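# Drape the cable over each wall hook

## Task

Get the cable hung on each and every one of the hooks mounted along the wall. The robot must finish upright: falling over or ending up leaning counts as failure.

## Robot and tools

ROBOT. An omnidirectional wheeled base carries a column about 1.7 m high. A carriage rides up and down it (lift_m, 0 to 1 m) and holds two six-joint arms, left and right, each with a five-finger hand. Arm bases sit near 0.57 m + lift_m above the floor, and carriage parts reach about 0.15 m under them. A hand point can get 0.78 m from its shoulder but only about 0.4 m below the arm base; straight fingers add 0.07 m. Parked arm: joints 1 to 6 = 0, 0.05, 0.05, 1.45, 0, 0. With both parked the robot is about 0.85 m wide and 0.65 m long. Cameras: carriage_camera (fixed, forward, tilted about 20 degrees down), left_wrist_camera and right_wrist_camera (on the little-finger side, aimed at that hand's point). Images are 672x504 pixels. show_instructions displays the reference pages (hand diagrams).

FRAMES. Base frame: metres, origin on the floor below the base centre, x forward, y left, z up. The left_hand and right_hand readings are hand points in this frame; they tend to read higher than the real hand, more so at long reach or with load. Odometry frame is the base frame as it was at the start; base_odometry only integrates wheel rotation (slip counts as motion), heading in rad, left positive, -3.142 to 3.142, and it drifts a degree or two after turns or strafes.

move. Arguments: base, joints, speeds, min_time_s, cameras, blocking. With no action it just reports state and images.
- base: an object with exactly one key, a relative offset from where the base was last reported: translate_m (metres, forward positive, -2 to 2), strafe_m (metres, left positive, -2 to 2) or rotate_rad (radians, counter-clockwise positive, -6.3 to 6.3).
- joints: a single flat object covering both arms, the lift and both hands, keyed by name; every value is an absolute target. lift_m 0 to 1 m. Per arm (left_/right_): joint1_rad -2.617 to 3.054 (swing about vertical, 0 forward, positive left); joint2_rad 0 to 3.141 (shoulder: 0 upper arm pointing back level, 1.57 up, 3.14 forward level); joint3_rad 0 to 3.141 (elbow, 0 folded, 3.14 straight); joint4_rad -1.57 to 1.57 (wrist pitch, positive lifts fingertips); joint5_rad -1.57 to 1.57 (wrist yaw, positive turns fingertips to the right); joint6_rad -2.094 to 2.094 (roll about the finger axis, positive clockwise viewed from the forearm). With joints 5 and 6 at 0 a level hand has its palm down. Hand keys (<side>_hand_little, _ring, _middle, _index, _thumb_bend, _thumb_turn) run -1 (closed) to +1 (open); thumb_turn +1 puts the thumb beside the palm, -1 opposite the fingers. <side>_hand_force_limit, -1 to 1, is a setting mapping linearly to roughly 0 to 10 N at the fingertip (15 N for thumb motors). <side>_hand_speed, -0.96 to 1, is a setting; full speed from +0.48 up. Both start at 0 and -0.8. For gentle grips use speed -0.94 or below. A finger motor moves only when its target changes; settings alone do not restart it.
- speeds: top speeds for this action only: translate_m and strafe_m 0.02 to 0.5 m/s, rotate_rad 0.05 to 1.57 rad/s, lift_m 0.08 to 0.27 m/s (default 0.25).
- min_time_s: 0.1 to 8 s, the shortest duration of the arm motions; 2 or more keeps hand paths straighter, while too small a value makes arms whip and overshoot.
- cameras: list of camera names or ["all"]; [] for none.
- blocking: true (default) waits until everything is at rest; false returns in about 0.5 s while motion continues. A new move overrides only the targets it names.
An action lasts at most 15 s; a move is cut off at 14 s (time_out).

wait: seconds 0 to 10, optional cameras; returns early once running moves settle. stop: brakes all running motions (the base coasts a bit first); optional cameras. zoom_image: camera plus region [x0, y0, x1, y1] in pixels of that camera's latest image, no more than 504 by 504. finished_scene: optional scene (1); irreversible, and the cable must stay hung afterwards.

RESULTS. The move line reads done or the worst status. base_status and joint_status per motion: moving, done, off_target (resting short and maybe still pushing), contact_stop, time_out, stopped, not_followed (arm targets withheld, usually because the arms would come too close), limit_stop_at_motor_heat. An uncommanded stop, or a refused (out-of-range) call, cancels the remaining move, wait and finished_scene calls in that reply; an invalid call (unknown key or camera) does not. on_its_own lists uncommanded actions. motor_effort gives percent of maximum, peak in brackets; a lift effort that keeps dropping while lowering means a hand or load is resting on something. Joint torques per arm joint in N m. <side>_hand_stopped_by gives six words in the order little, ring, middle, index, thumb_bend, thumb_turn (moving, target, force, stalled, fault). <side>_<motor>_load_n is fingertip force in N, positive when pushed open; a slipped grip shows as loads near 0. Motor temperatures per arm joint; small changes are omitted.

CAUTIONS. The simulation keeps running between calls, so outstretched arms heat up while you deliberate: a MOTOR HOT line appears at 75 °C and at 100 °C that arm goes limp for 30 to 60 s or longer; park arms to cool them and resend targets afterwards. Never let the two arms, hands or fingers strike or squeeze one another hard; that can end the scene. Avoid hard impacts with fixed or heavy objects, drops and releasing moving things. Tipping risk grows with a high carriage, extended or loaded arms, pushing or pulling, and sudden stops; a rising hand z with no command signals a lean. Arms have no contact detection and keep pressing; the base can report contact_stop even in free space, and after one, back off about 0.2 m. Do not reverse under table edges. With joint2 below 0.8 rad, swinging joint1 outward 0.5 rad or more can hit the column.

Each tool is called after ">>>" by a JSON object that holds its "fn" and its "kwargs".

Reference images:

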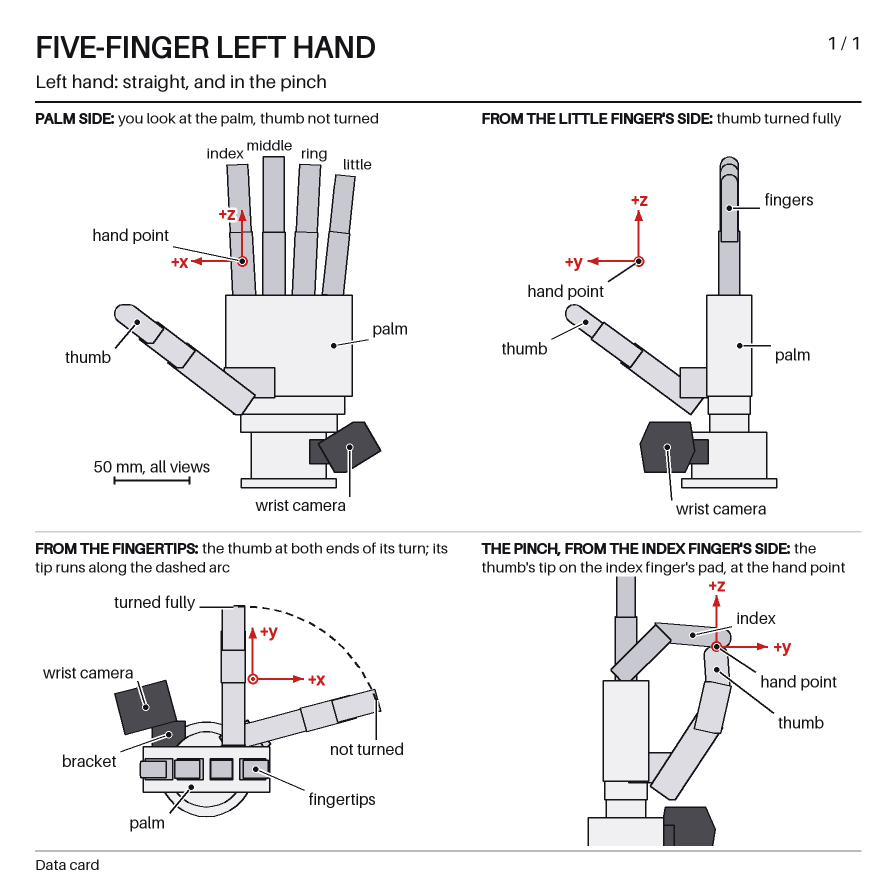

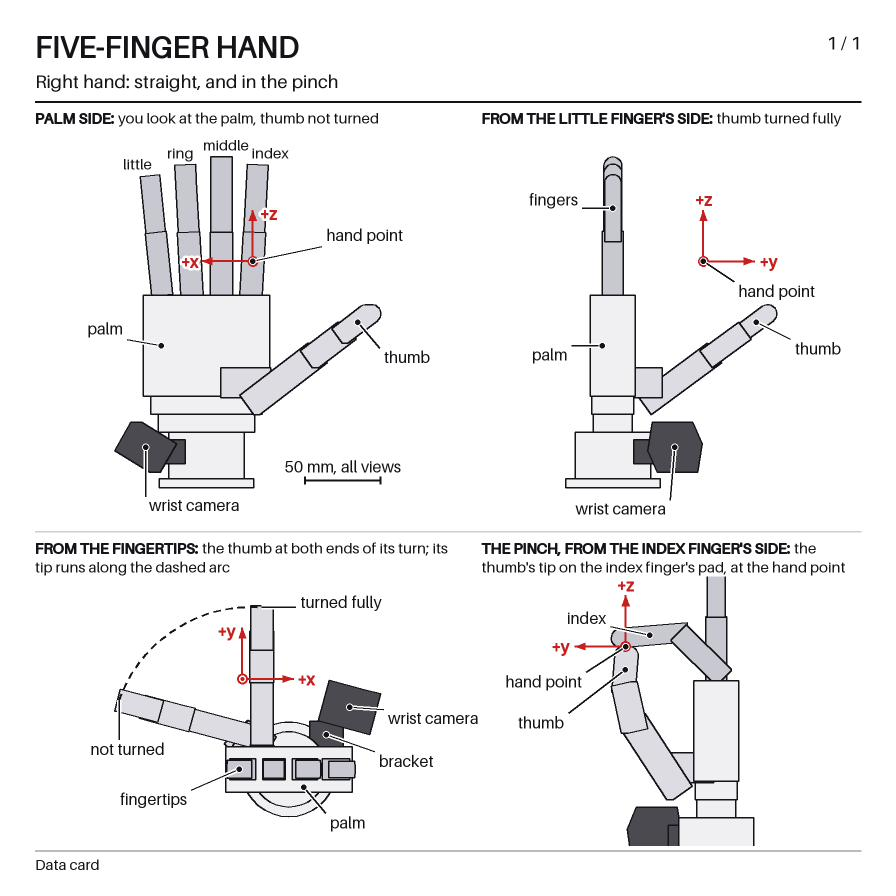

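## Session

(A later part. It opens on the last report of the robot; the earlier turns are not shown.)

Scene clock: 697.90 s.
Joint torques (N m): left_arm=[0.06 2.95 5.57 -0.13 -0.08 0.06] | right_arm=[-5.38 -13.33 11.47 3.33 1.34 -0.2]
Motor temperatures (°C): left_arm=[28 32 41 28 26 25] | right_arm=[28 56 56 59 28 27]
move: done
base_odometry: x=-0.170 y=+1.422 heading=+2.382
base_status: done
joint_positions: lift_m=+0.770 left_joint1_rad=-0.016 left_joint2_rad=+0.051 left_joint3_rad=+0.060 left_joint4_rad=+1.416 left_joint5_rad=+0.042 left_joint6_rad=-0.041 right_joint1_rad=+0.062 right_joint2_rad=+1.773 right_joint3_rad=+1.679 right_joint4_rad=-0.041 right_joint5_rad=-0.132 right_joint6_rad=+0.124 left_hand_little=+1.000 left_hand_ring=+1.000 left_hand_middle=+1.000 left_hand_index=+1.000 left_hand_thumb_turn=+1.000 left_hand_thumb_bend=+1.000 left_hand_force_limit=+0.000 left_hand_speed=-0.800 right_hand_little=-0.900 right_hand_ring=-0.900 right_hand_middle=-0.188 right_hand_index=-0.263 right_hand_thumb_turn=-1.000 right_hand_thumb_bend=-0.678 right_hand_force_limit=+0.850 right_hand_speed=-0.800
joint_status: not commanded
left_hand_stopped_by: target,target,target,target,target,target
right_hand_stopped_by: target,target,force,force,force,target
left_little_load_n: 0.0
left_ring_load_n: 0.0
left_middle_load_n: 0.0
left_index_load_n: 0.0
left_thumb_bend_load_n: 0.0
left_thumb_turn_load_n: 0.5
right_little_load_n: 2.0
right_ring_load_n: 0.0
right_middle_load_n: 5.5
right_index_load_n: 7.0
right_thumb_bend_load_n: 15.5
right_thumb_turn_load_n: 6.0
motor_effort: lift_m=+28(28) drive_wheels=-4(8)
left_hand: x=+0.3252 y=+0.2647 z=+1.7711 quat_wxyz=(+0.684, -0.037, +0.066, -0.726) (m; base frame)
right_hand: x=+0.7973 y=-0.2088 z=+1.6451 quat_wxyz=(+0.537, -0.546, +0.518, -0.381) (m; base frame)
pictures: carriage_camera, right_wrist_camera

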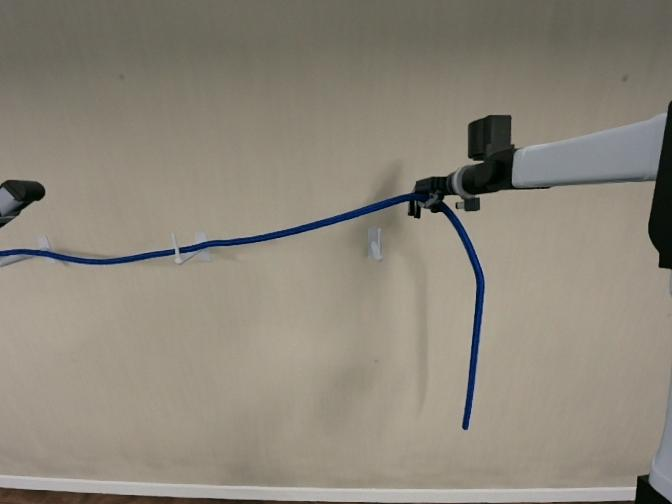

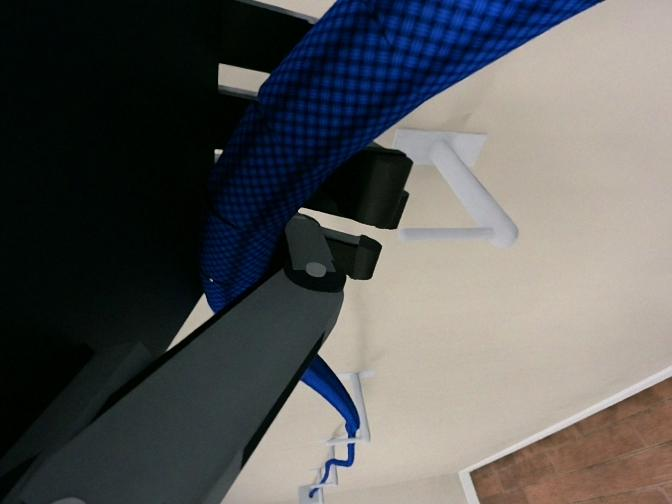

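>>> {"fn": "move", "kwargs": {"base": {"translate_m": 0.1}, "speeds": {"translate_m": 0.05}, "cameras": ["carriage_camera", "right_wrist_camera"]}}

>>> {"fn": "zoom_image", "kwargs": {"camera": "carriage_camera", "region": [320, 160, 480, 280]}}

Scene clock: 704.70 s.
Joint torques (N m): left_arm=[0.1 3.15 5.37 -0.11 -0.13 0.01] | right_arm=[-4.78 -12.85 11.41 3.38 1.22 -0.16]
Motor temperatures (°C): left_arm=[28 32 41 28 26 25] | right_arm=[28 58 58 61 29 27]
move: done
base_odometry: x=-0.242 y=+1.491 heading=+2.381
base_status: done
joint_positions: lift_m=+0.770 left_joint1_rad=-0.016 left_joint2_rad=+0.051 left_joint3_rad=+0.060 left_joint4_rad=+1.416 left_joint5_rad=+0.042 left_joint6_rad=-0.041 right_joint1_rad=+0.054 right_joint2_rad=+1.766 right_joint3_rad=+1.680 right_joint4_rad=-0.046 right_joint5_rad=-0.121 right_joint6_rad=+0.121 left_hand_little=+1.000 left_hand_ring=+1.000 left_hand_middle=+1.000 left_hand_index=+1.000 left_hand_thumb_turn=+1.000 left_hand_thumb_bend=+1.000 left_hand_force_limit=+0.000 left_hand_speed=-0.800 right_hand_little=-0.900 right_hand_ring=-0.900 right_hand_middle=-0.188 right_hand_index=-0.263 right_hand_thumb_turn=-1.000 right_hand_thumb_bend=-0.678 right_hand_force_limit=+0.850 right_hand_speed=-0.800
joint_status: not commanded
left_hand_stopped_by: target,target,target,target,target,target
right_hand_stopped_by: target,target,force,force,force,target
left_little_load_n: 0.5
left_ring_load_n: 0.0
left_middle_load_n: -0.5
left_index_load_n: 0.0
left_thumb_bend_load_n: 0.0
left_thumb_turn_load_n: 0.0
right_little_load_n: 3.0
right_ring_load_n: 0.0
right_middle_load_n: 5.5
right_index_load_n: 7.0
right_thumb_bend_load_n: 15.0
right_thumb_turn_load_n: 5.5
motor_effort: lift_m=+28(28) drive_wheels=-5(9)
left_hand: x=+0.3253 y=+0.2647 z=+1.7711 quat_wxyz=(+0.684, -0.038, +0.066, -0.726) (m; base frame)
right_hand: x=+0.7970 y=-0.2157 z=+1.6483 quat_wxyz=(+0.533, -0.542, +0.521, -0.388) (m; base frame)
pictures: carriage_camera, right_wrist_camera

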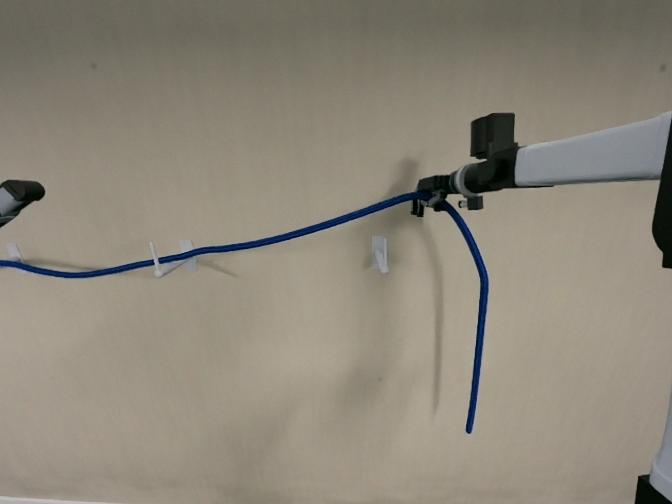

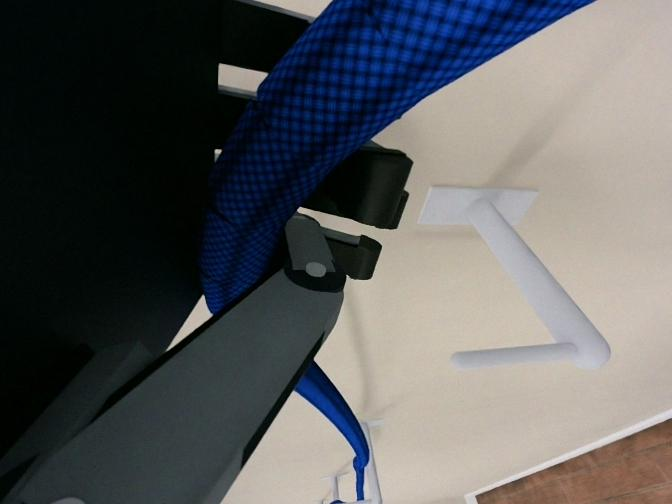

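Scaled by 3.150 from the camera's 672x504 image, which has a finer 960x720 frame.

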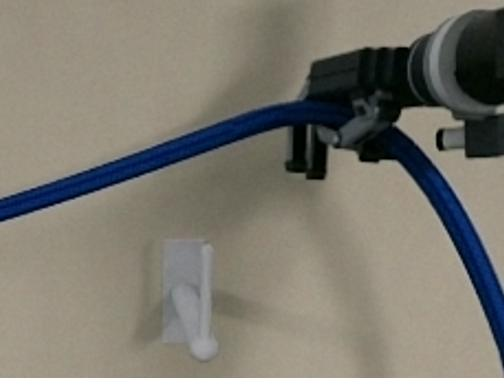

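>>> {"fn": "move", "kwargs": {"base": {"translate_m": 0.032}, "speeds": {"translate_m": 0.04}, "cameras": ["right_wrist_camera"]}}

>>> {"fn": "move", "kwargs": {"joints": {"lift_m": 0.68}, "speeds": {"lift_m": 0.08}, "cameras": ["carriage_camera", "right_wrist_camera"]}}

>>> {"fn": "zoom_image", "kwargs": {"camera": "carriage_camera", "region": [320, 130, 480, 250]}}

Scene clock: 710.97 s.
Joint torques (N m): left_arm=[0.13 2.89 5.5 -0.07 -0.11 0.07] | right_arm=[-4.75 -12.25 11.19 3.48 1.21 -0.15]
Motor temperatures (°C): left_arm=[28 32 41 28 26 25] | right_arm=[28 58 60 63 29 27]
move: done
base_odometry: x=-0.265 y=+1.514 heading=+2.380
base_status: done
joint_positions: lift_m=+0.770 left_joint1_rad=-0.016 left_joint2_rad=+0.051 left_joint3_rad=+0.060 left_joint4_rad=+1.416 left_joint5_rad=+0.042 left_joint6_rad=-0.041 right_joint1_rad=+0.054 right_joint2_rad=+1.762 right_joint3_rad=+1.683 right_joint4_rad=-0.050 right_joint5_rad=-0.120 right_joint6_rad=+0.120 left_hand_little=+1.000 left_hand_ring=+1.000 left_hand_middle=+1.000 left_hand_index=+1.000 left_hand_thumb_turn=+1.000 left_hand_thumb_bend=+1.000 left_hand_force_limit=+0.000 left_hand_speed=-0.800 right_hand_little=-0.900 right_hand_ring=-0.900 right_hand_middle=-0.188 right_hand_index=-0.263 right_hand_thumb_turn=-1.000 right_hand_thumb_bend=-0.678 right_hand_force_limit=+0.850 right_hand_speed=-0.800
joint_status: not commanded
left_hand_stopped_by: target,target,target,target,target,target
right_hand_stopped_by: target,target,force,force,force,target
left_little_load_n: 0.0
left_ring_load_n: 0.0
left_middle_load_n: 0.0
left_index_load_n: 0.0
left_thumb_bend_load_n: 0.0
left_thumb_turn_load_n: 0.0
right_little_load_n: 3.0
right_ring_load_n: 0.0
right_middle_load_n: 5.5
right_index_load_n: 7.0
right_thumb_bend_load_n: 15.5
right_thumb_turn_load_n: 5.5
motor_effort: lift_m=+28(28) drive_wheels=-5(10)
left_hand: x=+0.3253 y=+0.2647 z=+1.7711 quat_wxyz=(+0.684, -0.038, +0.066, -0.726) (m; base frame)
right_hand: x=+0.7960 y=-0.2162 z=+1.6506 quat_wxyz=(+0.534, -0.541, +0.521, -0.389) (m; base frame)
pictures: right_wrist_camera

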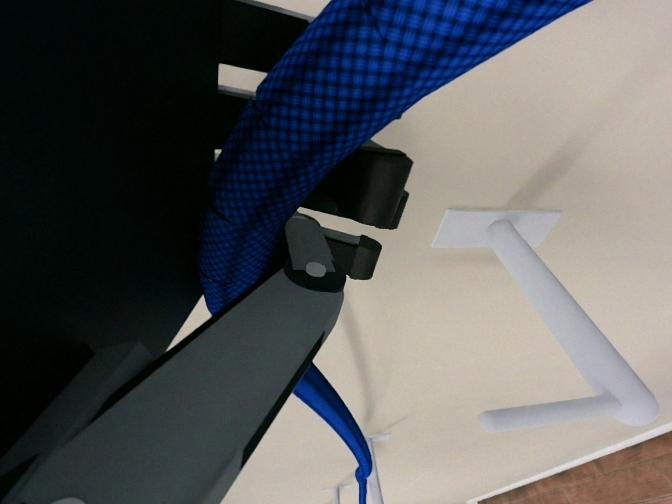

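Scene clock: 712.70 s.
Joint torques (N m): left_arm=[0.36 3.06 5.7 -0.12 -0.1 0.08] | right_arm=[-3.55 -11.77 10.81 3.41 0.99 -0.13]
Motor temperatures (°C): left_arm=[28 32 41 28 26 25] | right_arm=[28 58 59 63 29 27]
move: done
base_odometry: x=-0.265 y=+1.514 heading=+2.380
base_status: not commanded
joint_positions: lift_m=+0.680 left_joint1_rad=-0.016 left_joint2_rad=+0.051 left_joint3_rad=+0.060 left_joint4_rad=+1.415 left_joint5_rad=+0.042 left_joint6_rad=-0.041 right_joint1_rad=+0.041 right_joint2_rad=+1.755 right_joint3_rad=+1.688 right_joint4_rad=-0.048 right_joint5_rad=-0.095 right_joint6_rad=+0.120 left_hand_little=+1.000 left_hand_ring=+1.000 left_hand_middle=+1.000 left_hand_index=+1.000 left_hand_thumb_turn=+1.000 left_hand_thumb_bend=+1.000 left_hand_force_limit=+0.000 left_hand_speed=-0.800 right_hand_little=-0.900 right_hand_ring=-0.900 right_hand_middle=-0.188 right_hand_index=-0.263 right_hand_thumb_turn=-1.000 right_hand_thumb_bend=-0.678 right_hand_force_limit=+0.850 right_hand_speed=-0.800
joint_status: all done
left_hand_stopped_by: target,target,target,target,target,target
right_hand_stopped_by: target,target,force,force,force,target
left_little_load_n: 0.0
left_ring_load_n: 0.0
left_middle_load_n: 0.0
left_index_load_n: 0.0
left_thumb_bend_load_n: 0.0
left_thumb_turn_load_n: 0.0
right_little_load_n: 1.5
right_ring_load_n: 0.5
right_middle_load_n: 5.5
right_index_load_n: 7.0
right_thumb_bend_load_n: 14.5
right_thumb_turn_load_n: 4.5
motor_effort: lift_m=+25(26) drive_wheels=-5(6)
left_hand: x=+0.3254 y=+0.2647 z=+1.6814 quat_wxyz=(+0.684, -0.038, +0.066, -0.726) (m; base frame)
right_hand: x=+0.7978 y=-0.2284 z=+1.5677 quat_wxyz=(+0.529, -0.529, +0.526, -0.404) (m; base frame)
pictures: carriage_camera, right_wrist_camera

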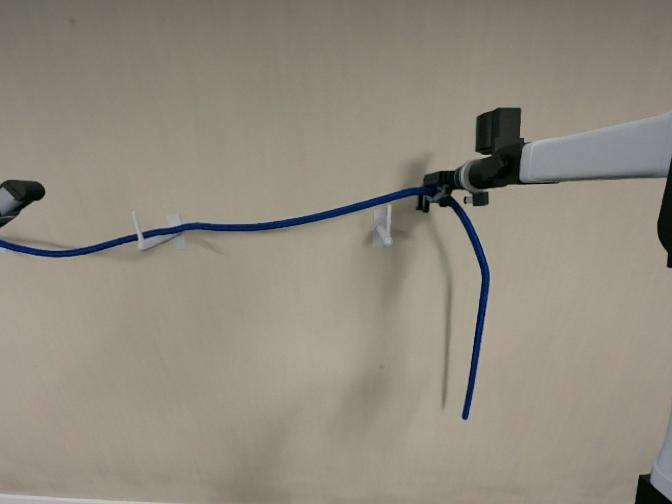

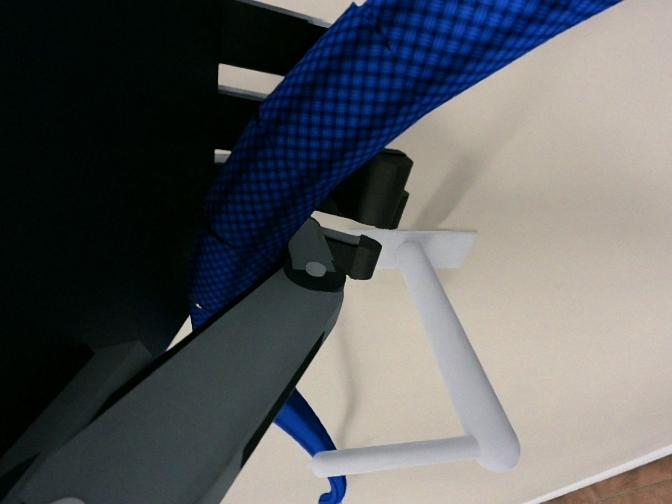

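Scaled by 3.150 from the camera's 672x504 image, which has a finer 960x720 frame.

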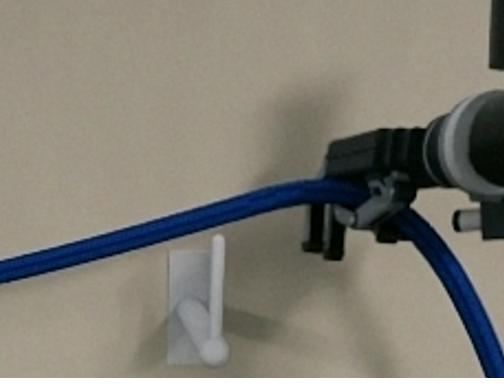

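>>> {"fn": "move", "kwargs": {"joints": {"lift_m": 0.635}, "speeds": {"lift_m": 0.08}, "cameras": ["carriage_camera", "right_wrist_camera"]}}

>>> {"fn": "zoom_image", "kwargs": {"camera": "carriage_camera", "region": [320, 130, 480, 250]}}

Scene clock: 718.10 s.
Joint torques (N m): left_arm=[0.25 2.85 5.78 -0.12 -0.12 0.07] | right_arm=[-3.29 -11.44 10.48 3.33 0.86 -0.16]
Motor temperatures (°C): left_arm=[28 32 41 28 26 25] | right_arm=[28 57 58 65 28 27]
move: done
base_odometry: x=-0.265 y=+1.514 heading=+2.380
base_status: not commanded
joint_positions: lift_m=+0.635 left_joint1_rad=-0.016 left_joint2_rad=+0.051 left_joint3_rad=+0.060 left_joint4_rad=+1.415 left_joint5_rad=+0.042 left_joint6_rad=-0.041 right_joint1_rad=+0.037 right_joint2_rad=+1.752 right_joint3_rad=+1.693 right_joint4_rad=-0.041 right_joint5_rad=-0.086 right_joint6_rad=+0.119 left_hand_little=+1.000 left_hand_ring=+1.000 left_hand_middle=+1.000 left_hand_index=+1.000 left_hand_thumb_turn=+1.000 left_hand_thumb_bend=+1.000 left_hand_force_limit=+0.000 left_hand_speed=-0.800 right_hand_little=-0.900 right_hand_ring=-0.900 right_hand_middle=-0.188 right_hand_index=-0.263 right_hand_thumb_turn=-1.000 right_hand_thumb_bend=-0.678 right_hand_force_limit=+0.850 right_hand_speed=-0.800
joint_status: all done
left_hand_stopped_by: target,target,target,target,target,target
right_hand_stopped_by: target,target,force,force,force,target
left_little_load_n: 0.0
left_ring_load_n: 0.0
left_middle_load_n: 0.0
left_index_load_n: 0.0
left_thumb_bend_load_n: 0.5
left_thumb_turn_load_n: 0.0
right_little_load_n: 2.0
right_ring_load_n: 0.5
right_middle_load_n: 5.5
right_index_load_n: 7.0
right_thumb_bend_load_n: 14.5
right_thumb_turn_load_n: 4.0
motor_effort: lift_m=+25(26) drive_wheels=+2(5)
left_hand: x=+0.3254 y=+0.2647 z=+1.6364 quat_wxyz=(+0.684, -0.038, +0.066, -0.726) (m; base frame)
right_hand: x=+0.7987 y=-0.2322 z=+1.5282 quat_wxyz=(+0.530, -0.523, +0.525, -0.411) (m; base frame)
pictures: carriage_camera, right_wrist_camera

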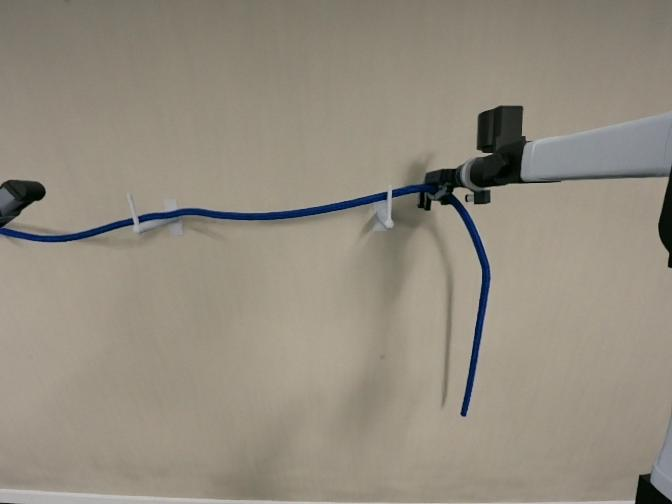

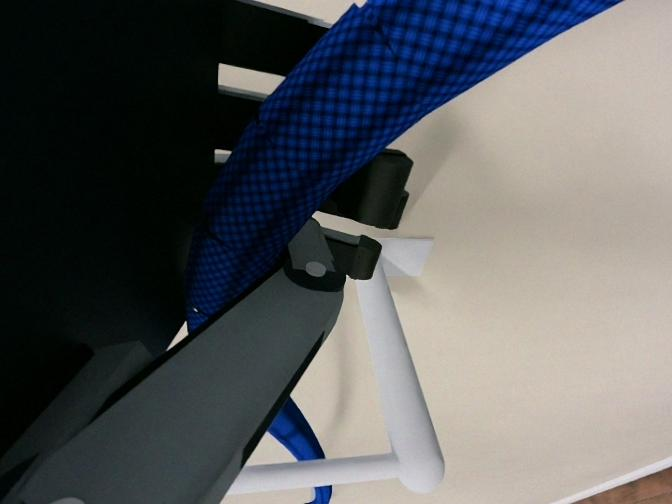

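Scaled by 3.150 from the camera's 672x504 image, which has a finer 960x720 frame.

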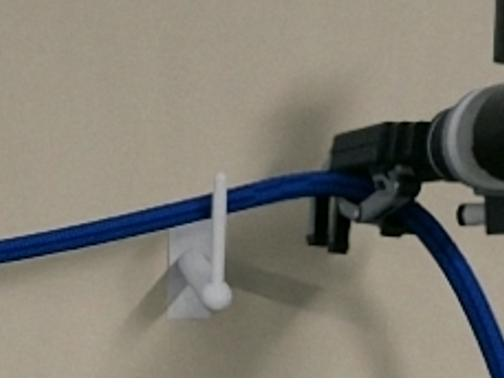

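>>> {"fn": "move", "kwargs": {"joints": {"lift_m": 0.555}, "speeds": {"lift_m": 0.08}, "cameras": ["carriage_camera", "right_wrist_camera"]}}

>>> {"fn": "zoom_image", "kwargs": {"camera": "carriage_camera", "region": [320, 110, 480, 230]}}

>>> {"fn": "zoom_image", "kwargs": {"camera": "carriage_camera", "region": [0, 110, 240, 230]}}

Scene clock: 722.83 s.
Joint torques (N m): left_arm=[0.47 3.26 5.74 -0.13 -0.11 0.05] | right_arm=[-2.99 -10.36 9.42 2.88 0.83 -0.27]
Motor temperatures (°C): left_arm=[28 32 41 28 26 25] | right_arm=[28 58 58 64 28 27]
move: done
base_odometry: x=-0.265 y=+1.514 heading=+2.380
base_status: not commanded
joint_positions: lift_m=+0.555 left_joint1_rad=-0.016 left_joint2_rad=+0.051 left_joint3_rad=+0.060 left_joint4_rad=+1.415 left_joint5_rad=+0.042 left_joint6_rad=-0.041 right_joint1_rad=+0.034 right_joint2_rad=+1.740 right_joint3_rad=+1.706 right_joint4_rad=-0.002 right_joint5_rad=-0.081 right_joint6_rad=+0.131 left_hand_little=+1.000 left_hand_ring=+1.000 left_hand_middle=+1.000 left_hand_index=+1.000 left_hand_thumb_turn=+1.000 left_hand_thumb_bend=+1.000 left_hand_force_limit=+0.000 left_hand_speed=-0.800 right_hand_little=-0.900 right_hand_ring=-0.900 right_hand_middle=-0.188 right_hand_index=-0.263 right_hand_thumb_turn=-1.000 right_hand_thumb_bend=-0.678 right_hand_force_limit=+0.850 right_hand_speed=-0.800
joint_status: all done
left_hand_stopped_by: target,target,target,target,target,target
right_hand_stopped_by: target,target,force,force,force,target
left_little_load_n: 0.0
left_ring_load_n: 0.0
left_middle_load_n: 0.0
left_index_load_n: 0.0
left_thumb_bend_load_n: 0.0
left_thumb_turn_load_n: 0.0
right_little_load_n: 2.0
right_ring_load_n: 1.0
right_middle_load_n: 5.5
right_index_load_n: 7.0
right_thumb_bend_load_n: 15.0
right_thumb_turn_load_n: 5.0
motor_effort: lift_m=+25(26) drive_wheels=+2(6)
left_hand: x=+0.3254 y=+0.2647 z=+1.5564 quat_wxyz=(+0.684, -0.038, +0.066, -0.726) (m; base frame)
right_hand: x=+0.7995 y=-0.2342 z=+1.4729 quat_wxyz=(+0.548, -0.504, +0.513, -0.427) (m; base frame)
pictures: carriage_camera, right_wrist_camera

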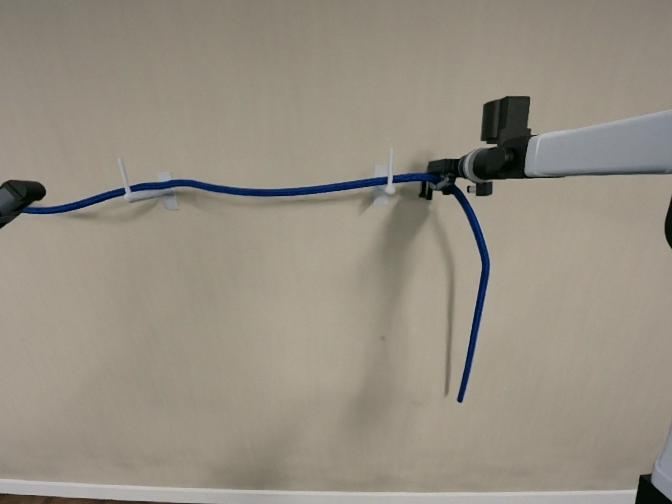

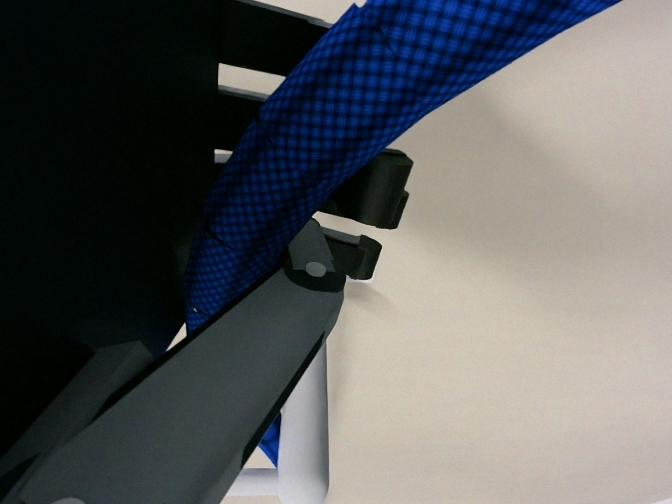

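Scaled by 3.150 from the camera's 672x504 image, which has a finer 960x720 frame.

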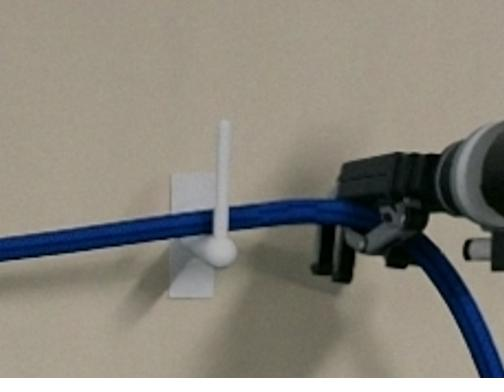

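Scaled by 2.100 from the camera's 672x504 image, which has a finer 960x720 frame.

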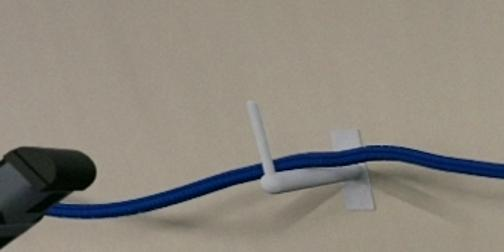

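>>> {"fn": "move", "kwargs": {"joints": {"lift_m": 0.48, "right_joint6_rad": 0.8, "right_joint4_rad": 0.1}, "speeds": {"lift_m": 0.08}, "min_time_s": 2, "cameras": ["carriage_camera", "right_wrist_camera"]}}

>>> {"fn": "zoom_image", "kwargs": {"camera": "carriage_camera", "region": [320, 90, 480, 210]}}

Scene clock: 730.07 s.
Joint torques (N m): left_arm=[0.42 2.91 5.75 -0.12 -0.13 0.06] | right_arm=[-2.52 -8.95 7.98 2.75 0.59 0.24]
Motor temperatures (°C): left_arm=[28 32 41 28 26 25] | right_arm=[28 58 58 64 28 27]
move: off_target
base_odometry: x=-0.265 y=+1.514 heading=+2.380
base_status: not commanded
joint_positions: lift_m=+0.480 left_joint1_rad=-0.016 left_joint2_rad=+0.051 left_joint3_rad=+0.060 left_joint4_rad=+1.415 left_joint5_rad=+0.042 left_joint6_rad=-0.041 right_joint1_rad=+0.028 right_joint2_rad=+1.725 right_joint3_rad=+1.724 right_joint4_rad=+0.056 right_joint5_rad=-0.057 right_joint6_rad=+0.784 left_hand_little=+1.000 left_hand_ring=+1.000 left_hand_middle=+1.000 left_hand_index=+1.000 left_hand_thumb_turn=+1.000 left_hand_thumb_bend=+1.000 left_hand_force_limit=+0.000 left_hand_speed=-0.800 right_hand_little=-0.900 right_hand_ring=-0.900 right_hand_middle=-0.188 right_hand_index=-0.263 right_hand_thumb_turn=-1.000 right_hand_thumb_bend=-0.678 right_hand_force_limit=+0.850 right_hand_speed=-0.800
joint_status: right_joint4_rad off_target (ended at +0.056, target +0.100); the others done
left_hand_stopped_by: target,target,target,target,target,target
right_hand_stopped_by: target,target,force,force,force,target
left_little_load_n: 0.0
left_ring_load_n: 0.0
left_middle_load_n: 0.0
left_index_load_n: 0.0
left_thumb_bend_load_n: 0.0
left_thumb_turn_load_n: 0.0
right_little_load_n: 0.0
right_ring_load_n: 0.0
right_middle_load_n: 5.5
right_index_load_n: 7.0
right_thumb_bend_load_n: 14.5
right_thumb_turn_load_n: 2.5
motor_effort: lift_m=+25(25) drive_wheels=-4(6)
left_hand: x=+0.3254 y=+0.2647 z=+1.4814 quat_wxyz=(+0.684, -0.038, +0.066, -0.726) (m; base frame)
right_hand: x=+0.7962 y=-0.2165 z=+1.4651 quat_wxyz=(+0.682, -0.291, +0.623, -0.251) (m; base frame)
pictures: carriage_camera, right_wrist_camera

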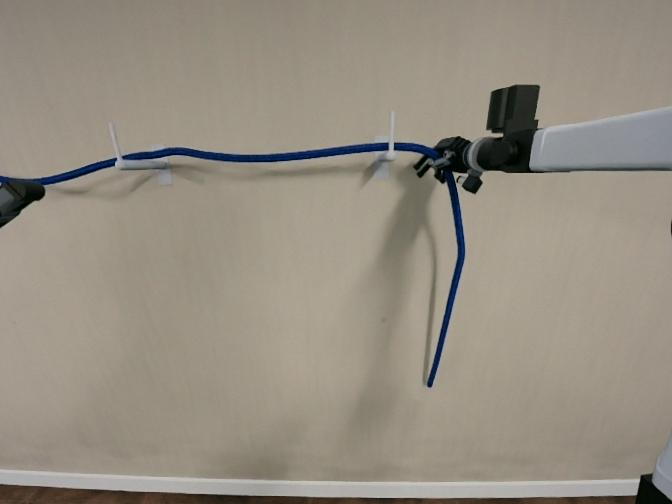

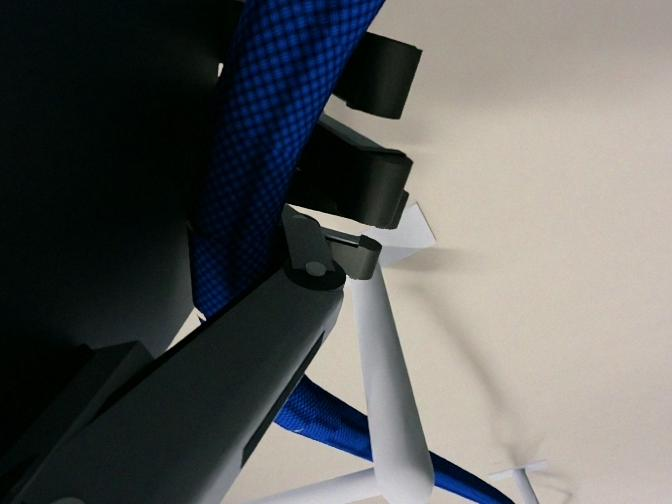

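Scaled by 3.150 from the camera's 672x504 image, which has a finer 960x720 frame.

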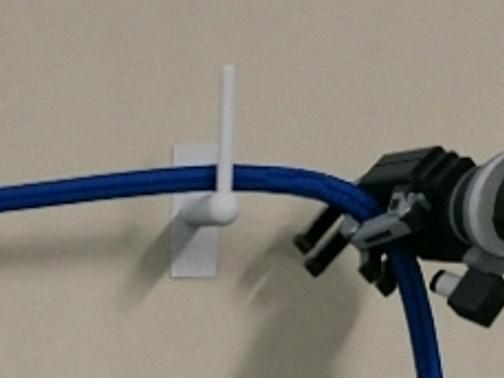

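>>> {"fn": "move", "kwargs": {"joints": {"lift_m": 0.42, "right_joint6_rad": 1.25, "right_joint4_rad": 0.1}, "speeds": {"lift_m": 0.08}, "min_time_s": 2}}

>>> {"fn": "move", "kwargs": {"joints": {"right_hand_speed": -0.85, "right_hand_index": 0.1, "right_hand_middle": 0.1, "right_hand_ring": 0.1, "right_hand_little": 0.1}, "cameras": ["carriage_camera", "right_wrist_camera"]}}

>>> {"fn": "zoom_image", "kwargs": {"camera": "carriage_camera", "region": [320, 70, 480, 190]}}

Scene clock: 736.37 s.
Joint torques (N m): left_arm=[0.24 3.04 5.74 -0.08 -0.07 0.02] | right_arm=[-1.54 -8.98 8.01 2.5 0.33 0.31]
Motor temperatures (°C): left_arm=[28 32 41 28 26 25] | right_arm=[28 57 58 62 28 27]
move: done
base_odometry: x=-0.265 y=+1.514 heading=+2.380
base_status: not commanded
joint_positions: lift_m=+0.420 left_joint1_rad=-0.016 left_joint2_rad=+0.051 left_joint3_rad=+0.060 left_joint4_rad=+1.415 left_joint5_rad=+0.042 left_joint6_rad=-0.041 right_joint1_rad=+0.017 right_joint2_rad=+1.725 right_joint3_rad=+1.724 right_joint4_rad=+0.078 right_joint5_rad=-0.036 right_joint6_rad=+1.231 left_hand_little=+1.000 left_hand_ring=+1.000 left_hand_middle=+1.000 left_hand_index=+1.000 left_hand_thumb_turn=+1.000 left_hand_thumb_bend=+1.000 left_hand_force_limit=+0.000 left_hand_speed=-0.800 right_hand_little=-0.900 right_hand_ring=-0.900 right_hand_middle=-0.188 right_hand_index=-0.263 right_hand_thumb_turn=-1.000 right_hand_thumb_bend=-0.678 right_hand_force_limit=+0.850 right_hand_speed=-0.800
joint_status: all done
left_hand_stopped_by: target,target,target,target,target,target
right_hand_stopped_by: target,target,force,force,force,target
left_little_load_n: 0.0
left_ring_load_n: 0.0
left_middle_load_n: 0.0
left_index_load_n: 0.0
left_thumb_bend_load_n: 0.0
left_thumb_turn_load_n: 0.0
right_little_load_n: 0.0
right_ring_load_n: 0.0
right_middle_load_n: 6.0
right_index_load_n: 7.0
right_thumb_bend_load_n: 15.0
right_thumb_turn_load_n: 2.0
motor_effort: lift_m=+25(26) drive_wheels=-5(6)
left_hand: x=+0.3254 y=+0.2647 z=+1.4214 quat_wxyz=(+0.684, -0.038, +0.066, -0.726) (m; base frame)
right_hand: x=+0.7964 y=-0.2241 z=+1.4411 quat_wxyz=(+0.726, -0.133, +0.666, -0.106) (m; base frame)
pictures: none

Scene clock: 739.23 s.
Joint torques (N m): left_arm=[0.25 3.03 5.59 -0.09 -0.12 0.02] | right_arm=[-1.55 -9.05 7.95 2.51 0.34 0.28]
Motor temperatures (°C): left_arm=[28 32 41 28 26 25] | right_arm=[27 57 57 61 28 27]
move: done
base_odometry: x=-0.265 y=+1.514 heading=+2.380
base_status: not commanded
joint_positions: lift_m=+0.420 left_joint1_rad=-0.016 left_joint2_rad=+0.051 left_joint3_rad=+0.060 left_joint4_rad=+1.415 left_joint5_rad=+0.042 left_joint6_rad=-0.041 right_joint1_rad=+0.017 right_joint2_rad=+1.725 right_joint3_rad=+1.724 right_joint4_rad=+0.078 right_joint5_rad=-0.036 right_joint6_rad=+1.231 left_hand_little=+1.000 left_hand_ring=+1.000 left_hand_middle=+1.000 left_hand_index=+1.000 left_hand_thumb_turn=+1.000 left_hand_thumb_bend=+1.000 left_hand_force_limit=+0.000 left_hand_speed=-0.800 right_hand_little=+0.100 right_hand_ring=+0.100 right_hand_middle=+0.100 right_hand_index=+0.100 right_hand_thumb_turn=-1.000 right_hand_thumb_bend=-0.680 right_hand_force_limit=+0.850 right_hand_speed=-0.850
joint_status: all done
left_hand_stopped_by: target,target,target,target,target,target
right_hand_stopped_by: target,target,target,target,force,target
left_little_load_n: 0.0
left_ring_load_n: 0.0
left_middle_load_n: 0.0
left_index_load_n: 0.0
left_thumb_bend_load_n: 0.0
left_thumb_turn_load_n: 0.0
right_little_load_n: 0.0
right_ring_load_n: 0.0
right_middle_load_n: 0.0
right_index_load_n: 0.0
right_thumb_bend_load_n: 3.0
right_thumb_turn_load_n: 0.5
motor_effort: lift_m=+25(25) drive_wheels=-4(6)
left_hand: x=+0.3254 y=+0.2647 z=+1.4214 quat_wxyz=(+0.684, -0.038, +0.066, -0.726) (m; base frame)
right_hand: x=+0.7964 y=-0.2241 z=+1.4411 quat_wxyz=(+0.727, -0.133, +0.666, -0.106) (m; base frame)
pictures: carriage_camera, right_wrist_camera

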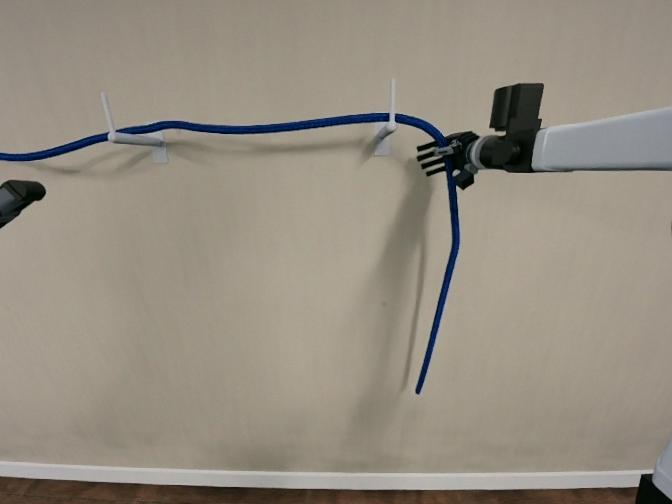

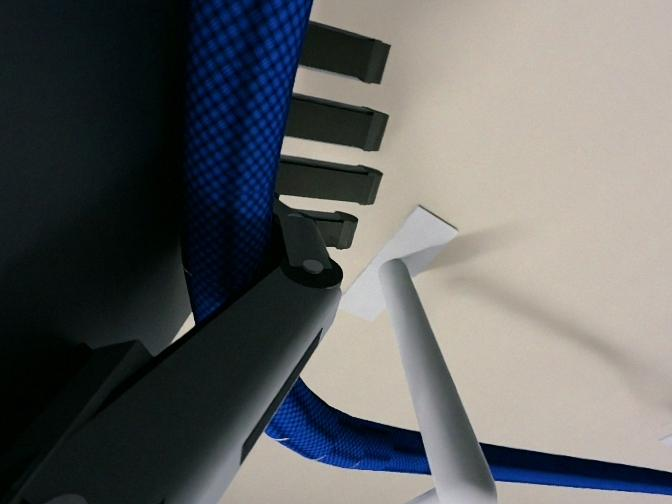

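Scaled by 3.150 from the camera's 672x504 image, which has a finer 960x720 frame.

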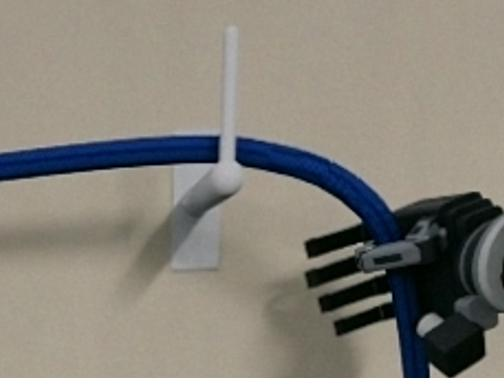

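>>> {"fn": "move", "kwargs": {"joints": {"right_hand_thumb_bend": 1.0}, "cameras": ["carriage_camera", "right_wrist_camera"]}}

>>> {"fn": "zoom_image", "kwargs": {"camera": "carriage_camera", "region": [320, 70, 480, 190]}}

Scene clock: 751.67 s.
Joint torques (N m): left_arm=[0.29 3.04 5.63 -0.09 -0.08 0.07] | right_arm=[-0.61 -9.02 7.94 2.49 0.15 0.14]
Motor temperatures (°C): left_arm=[28 32 41 28 26 25] | right_arm=[27 56 57 59 28 27]
move: done
base_odometry: x=-0.265 y=+1.514 heading=+2.380
base_status: not commanded
joint_positions: lift_m=+0.420 left_joint1_rad=-0.016 left_joint2_rad=+0.051 left_joint3_rad=+0.060 left_joint4_rad=+1.415 left_joint5_rad=+0.042 left_joint6_rad=-0.041 right_joint1_rad=+0.006 right_joint2_rad=+1.725 right_joint3_rad=+1.724 right_joint4_rad=+0.078 right_joint5_rad=-0.016 right_joint6_rad=+1.243 left_hand_little=+1.000 left_hand_ring=+1.000 left_hand_middle=+1.000 left_hand_index=+1.000 left_hand_thumb_turn=+1.000 left_hand_thumb_bend=+1.000 left_hand_force_limit=+0.000 left_hand_speed=-0.800 right_hand_little=+0.100 right_hand_ring=+0.100 right_hand_middle=+0.100 right_hand_index=+0.100 right_hand_thumb_turn=-1.000 right_hand_thumb_bend=+1.000 right_hand_force_limit=+0.850 right_hand_speed=-0.850
joint_status: all done
left_hand_stopped_by: target,target,target,target,target,target
right_hand_stopped_by: target,target,target,target,target,target
left_little_load_n: -0.5
left_ring_load_n: 0.0
left_middle_load_n: 0.0
left_index_load_n: 0.0
left_thumb_bend_load_n: 0.0
left_thumb_turn_load_n: 0.0
right_little_load_n: 0.0
right_ring_load_n: 0.0
right_middle_load_n: 0.0
right_index_load_n: 0.0
right_thumb_bend_load_n: 0.0
right_thumb_turn_load_n: -0.5
motor_effort: lift_m=+25(25) drive_wheels=-4(6)
left_hand: x=+0.3254 y=+0.2647 z=+1.4214 quat_wxyz=(+0.684, -0.038, +0.066, -0.726) (m; base frame)
right_hand: x=+0.7987 y=-0.2341 z=+1.4419 quat_wxyz=(+0.726, -0.119, +0.668, -0.112) (m; base frame)
pictures: carriage_camera, right_wrist_camera

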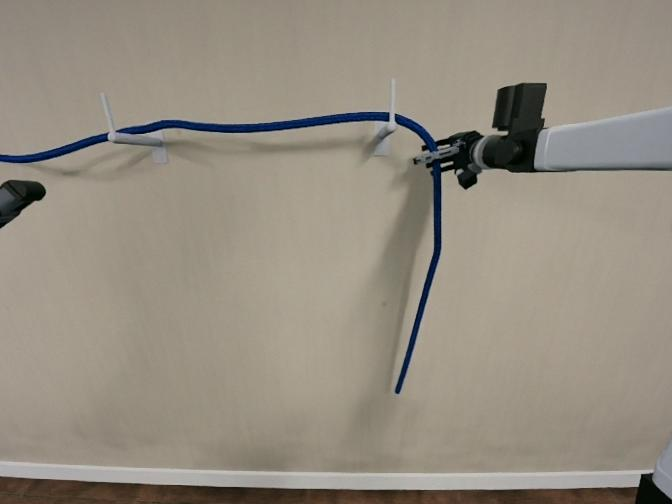

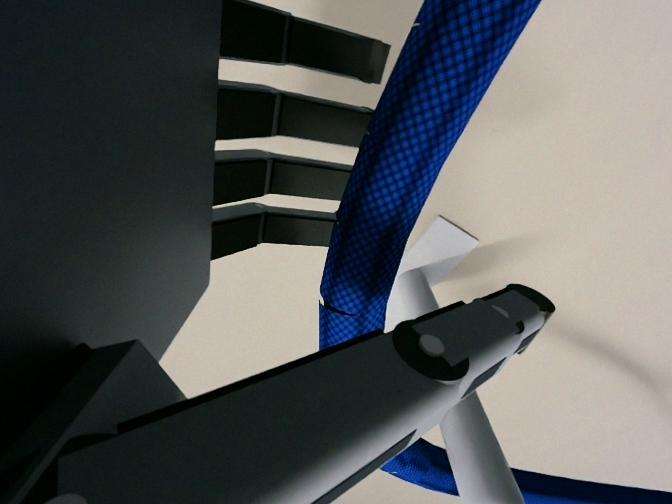

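Scaled by 3.150 from the camera's 672x504 image, which has a finer 960x720 frame.

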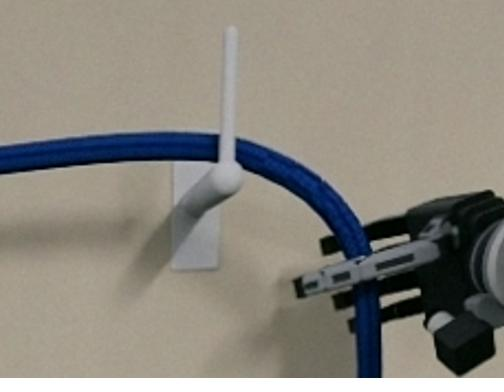

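>>> {"fn": "move", "kwargs": {"base": {"strafe_m": -0.12}, "speeds": {"strafe_m": 0.05}, "cameras": ["carriage_camera"]}}

>>> {"fn": "move", "kwargs": {"base": {"translate_m": -0.35}, "speeds": {"translate_m": 0.15}, "cameras": ["carriage_camera"]}}

>>> {"fn": "zoom_image", "kwargs": {"camera": "carriage_camera", "region": [0, 60, 500, 400]}}

Scene clock: 758.30 s.
Joint torques (N m): left_arm=[0.2 3 5.45 -0.11 -0.13 0.11] | right_arm=[-0.18 -8.99 7.99 2.52 0.09 0.16]
Motor temperatures (°C): left_arm=[28 32 41 28 26 25] | right_arm=[27 56 57 58 27 27]
move: done
base_odometry: x=-0.183 y=+1.601 heading=+2.381
base_status: done
joint_positions: lift_m=+0.420 left_joint1_rad=-0.016 left_joint2_rad=+0.051 left_joint3_rad=+0.060 left_joint4_rad=+1.415 left_joint5_rad=+0.042 left_joint6_rad=-0.041 right_joint1_rad=+0.001 right_joint2_rad=+1.725 right_joint3_rad=+1.724 right_joint4_rad=+0.078 right_joint5_rad=-0.012 right_joint6_rad=+1.243 left_hand_little=+1.000 left_hand_ring=+1.000 left_hand_middle=+1.000 left_hand_index=+1.000 left_hand_thumb_turn=+1.000 left_hand_thumb_bend=+1.000 left_hand_force_limit=+0.000 left_hand_speed=-0.800 right_hand_little=+0.100 right_hand_ring=+0.100 right_hand_middle=+0.100 right_hand_index=+0.100 right_hand_thumb_turn=-1.000 right_hand_thumb_bend=+1.000 right_hand_force_limit=+0.850 right_hand_speed=-0.850
joint_status: not commanded
left_hand_stopped_by: target,target,target,target,target,target
right_hand_stopped_by: target,target,target,target,target,target
left_little_load_n: 0.0
left_ring_load_n: 0.0
left_middle_load_n: 0.0
left_index_load_n: 0.0
left_thumb_bend_load_n: 0.0
left_thumb_turn_load_n: 0.0
right_little_load_n: 0.0
right_ring_load_n: 0.0
right_middle_load_n: 0.0
right_index_load_n: 0.0
right_thumb_bend_load_n: 0.0
right_thumb_turn_load_n: 0.0
motor_effort: lift_m=+25(25) drive_wheels=-4(7)
left_hand: x=+0.3254 y=+0.2647 z=+1.4214 quat_wxyz=(+0.684, -0.038, +0.066, -0.726) (m; base frame)
right_hand: x=+0.7993 y=-0.2376 z=+1.4420 quat_wxyz=(+0.725, -0.116, +0.669, -0.115) (m; base frame)
pictures: carriage_camera

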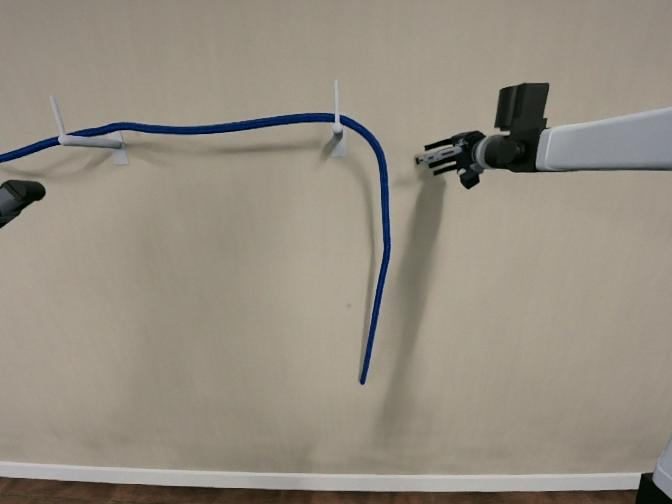

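Scene clock: 761.53 s.
Joint torques (N m): left_arm=[0.34 3.02 5.74 -0.15 -0.13 0.11] | right_arm=[-0.32 -8.87 7.95 2.48 0.1 0.18]
Motor temperatures (°C): left_arm=[28 32 41 28 26 25] | right_arm=[27 56 57 58 27 27]
move: done
base_odometry: x=+0.071 y=+1.360 heading=+2.381
base_status: done
joint_positions: lift_m=+0.420 left_joint1_rad=-0.016 left_joint2_rad=+0.051 left_joint3_rad=+0.060 left_joint4_rad=+1.415 left_joint5_rad=+0.042 left_joint6_rad=-0.041 right_joint1_rad=+0.001 right_joint2_rad=+1.724 right_joint3_rad=+1.724 right_joint4_rad=+0.081 right_joint5_rad=-0.012 right_joint6_rad=+1.243 left_hand_little=+1.000 left_hand_ring=+1.000 left_hand_middle=+1.000 left_hand_index=+1.000 left_hand_thumb_turn=+1.000 left_hand_thumb_bend=+1.000 left_hand_force_limit=+0.000 left_hand_speed=-0.800 right_hand_little=+0.100 right_hand_ring=+0.100 right_hand_middle=+0.100 right_hand_index=+0.100 right_hand_thumb_turn=-1.000 right_hand_thumb_bend=+1.000 right_hand_force_limit=+0.850 right_hand_speed=-0.850
joint_status: not commanded
left_hand_stopped_by: target,target,target,target,target,target
right_hand_stopped_by: target,target,target,target,target,target
left_little_load_n: 0.0
left_ring_load_n: 0.0
left_middle_load_n: 0.0
left_index_load_n: 0.0
left_thumb_bend_load_n: 0.0
left_thumb_turn_load_n: 0.0
right_little_load_n: 0.0
right_ring_load_n: 0.0
right_middle_load_n: 0.0
right_index_load_n: 0.0
right_thumb_bend_load_n: 0.0
right_thumb_turn_load_n: 0.0
motor_effort: lift_m=+25(25) drive_wheels=-1(7)
left_hand: x=+0.3255 y=+0.2647 z=+1.4214 quat_wxyz=(+0.684, -0.038, +0.066, -0.726) (m; base frame)
right_hand: x=+0.7988 y=-0.2376 z=+1.4433 quat_wxyz=(+0.726, -0.116, +0.668, -0.116) (m; base frame)
pictures: carriage_camera

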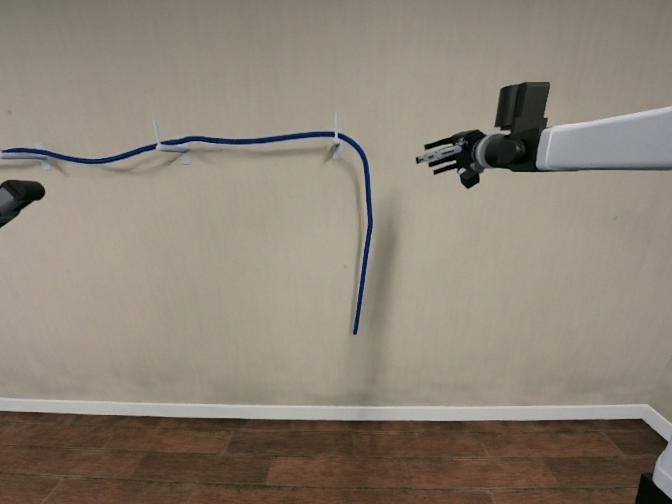

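Scaled by 1.008 from the camera's 672x504 image, which has a finer 960x720 frame.

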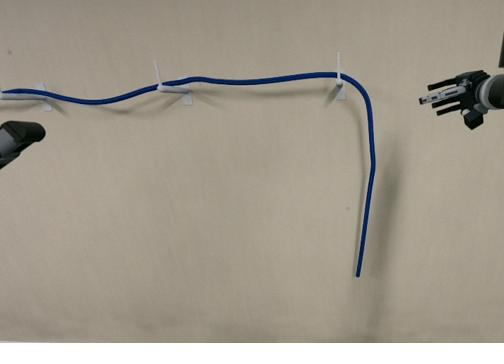

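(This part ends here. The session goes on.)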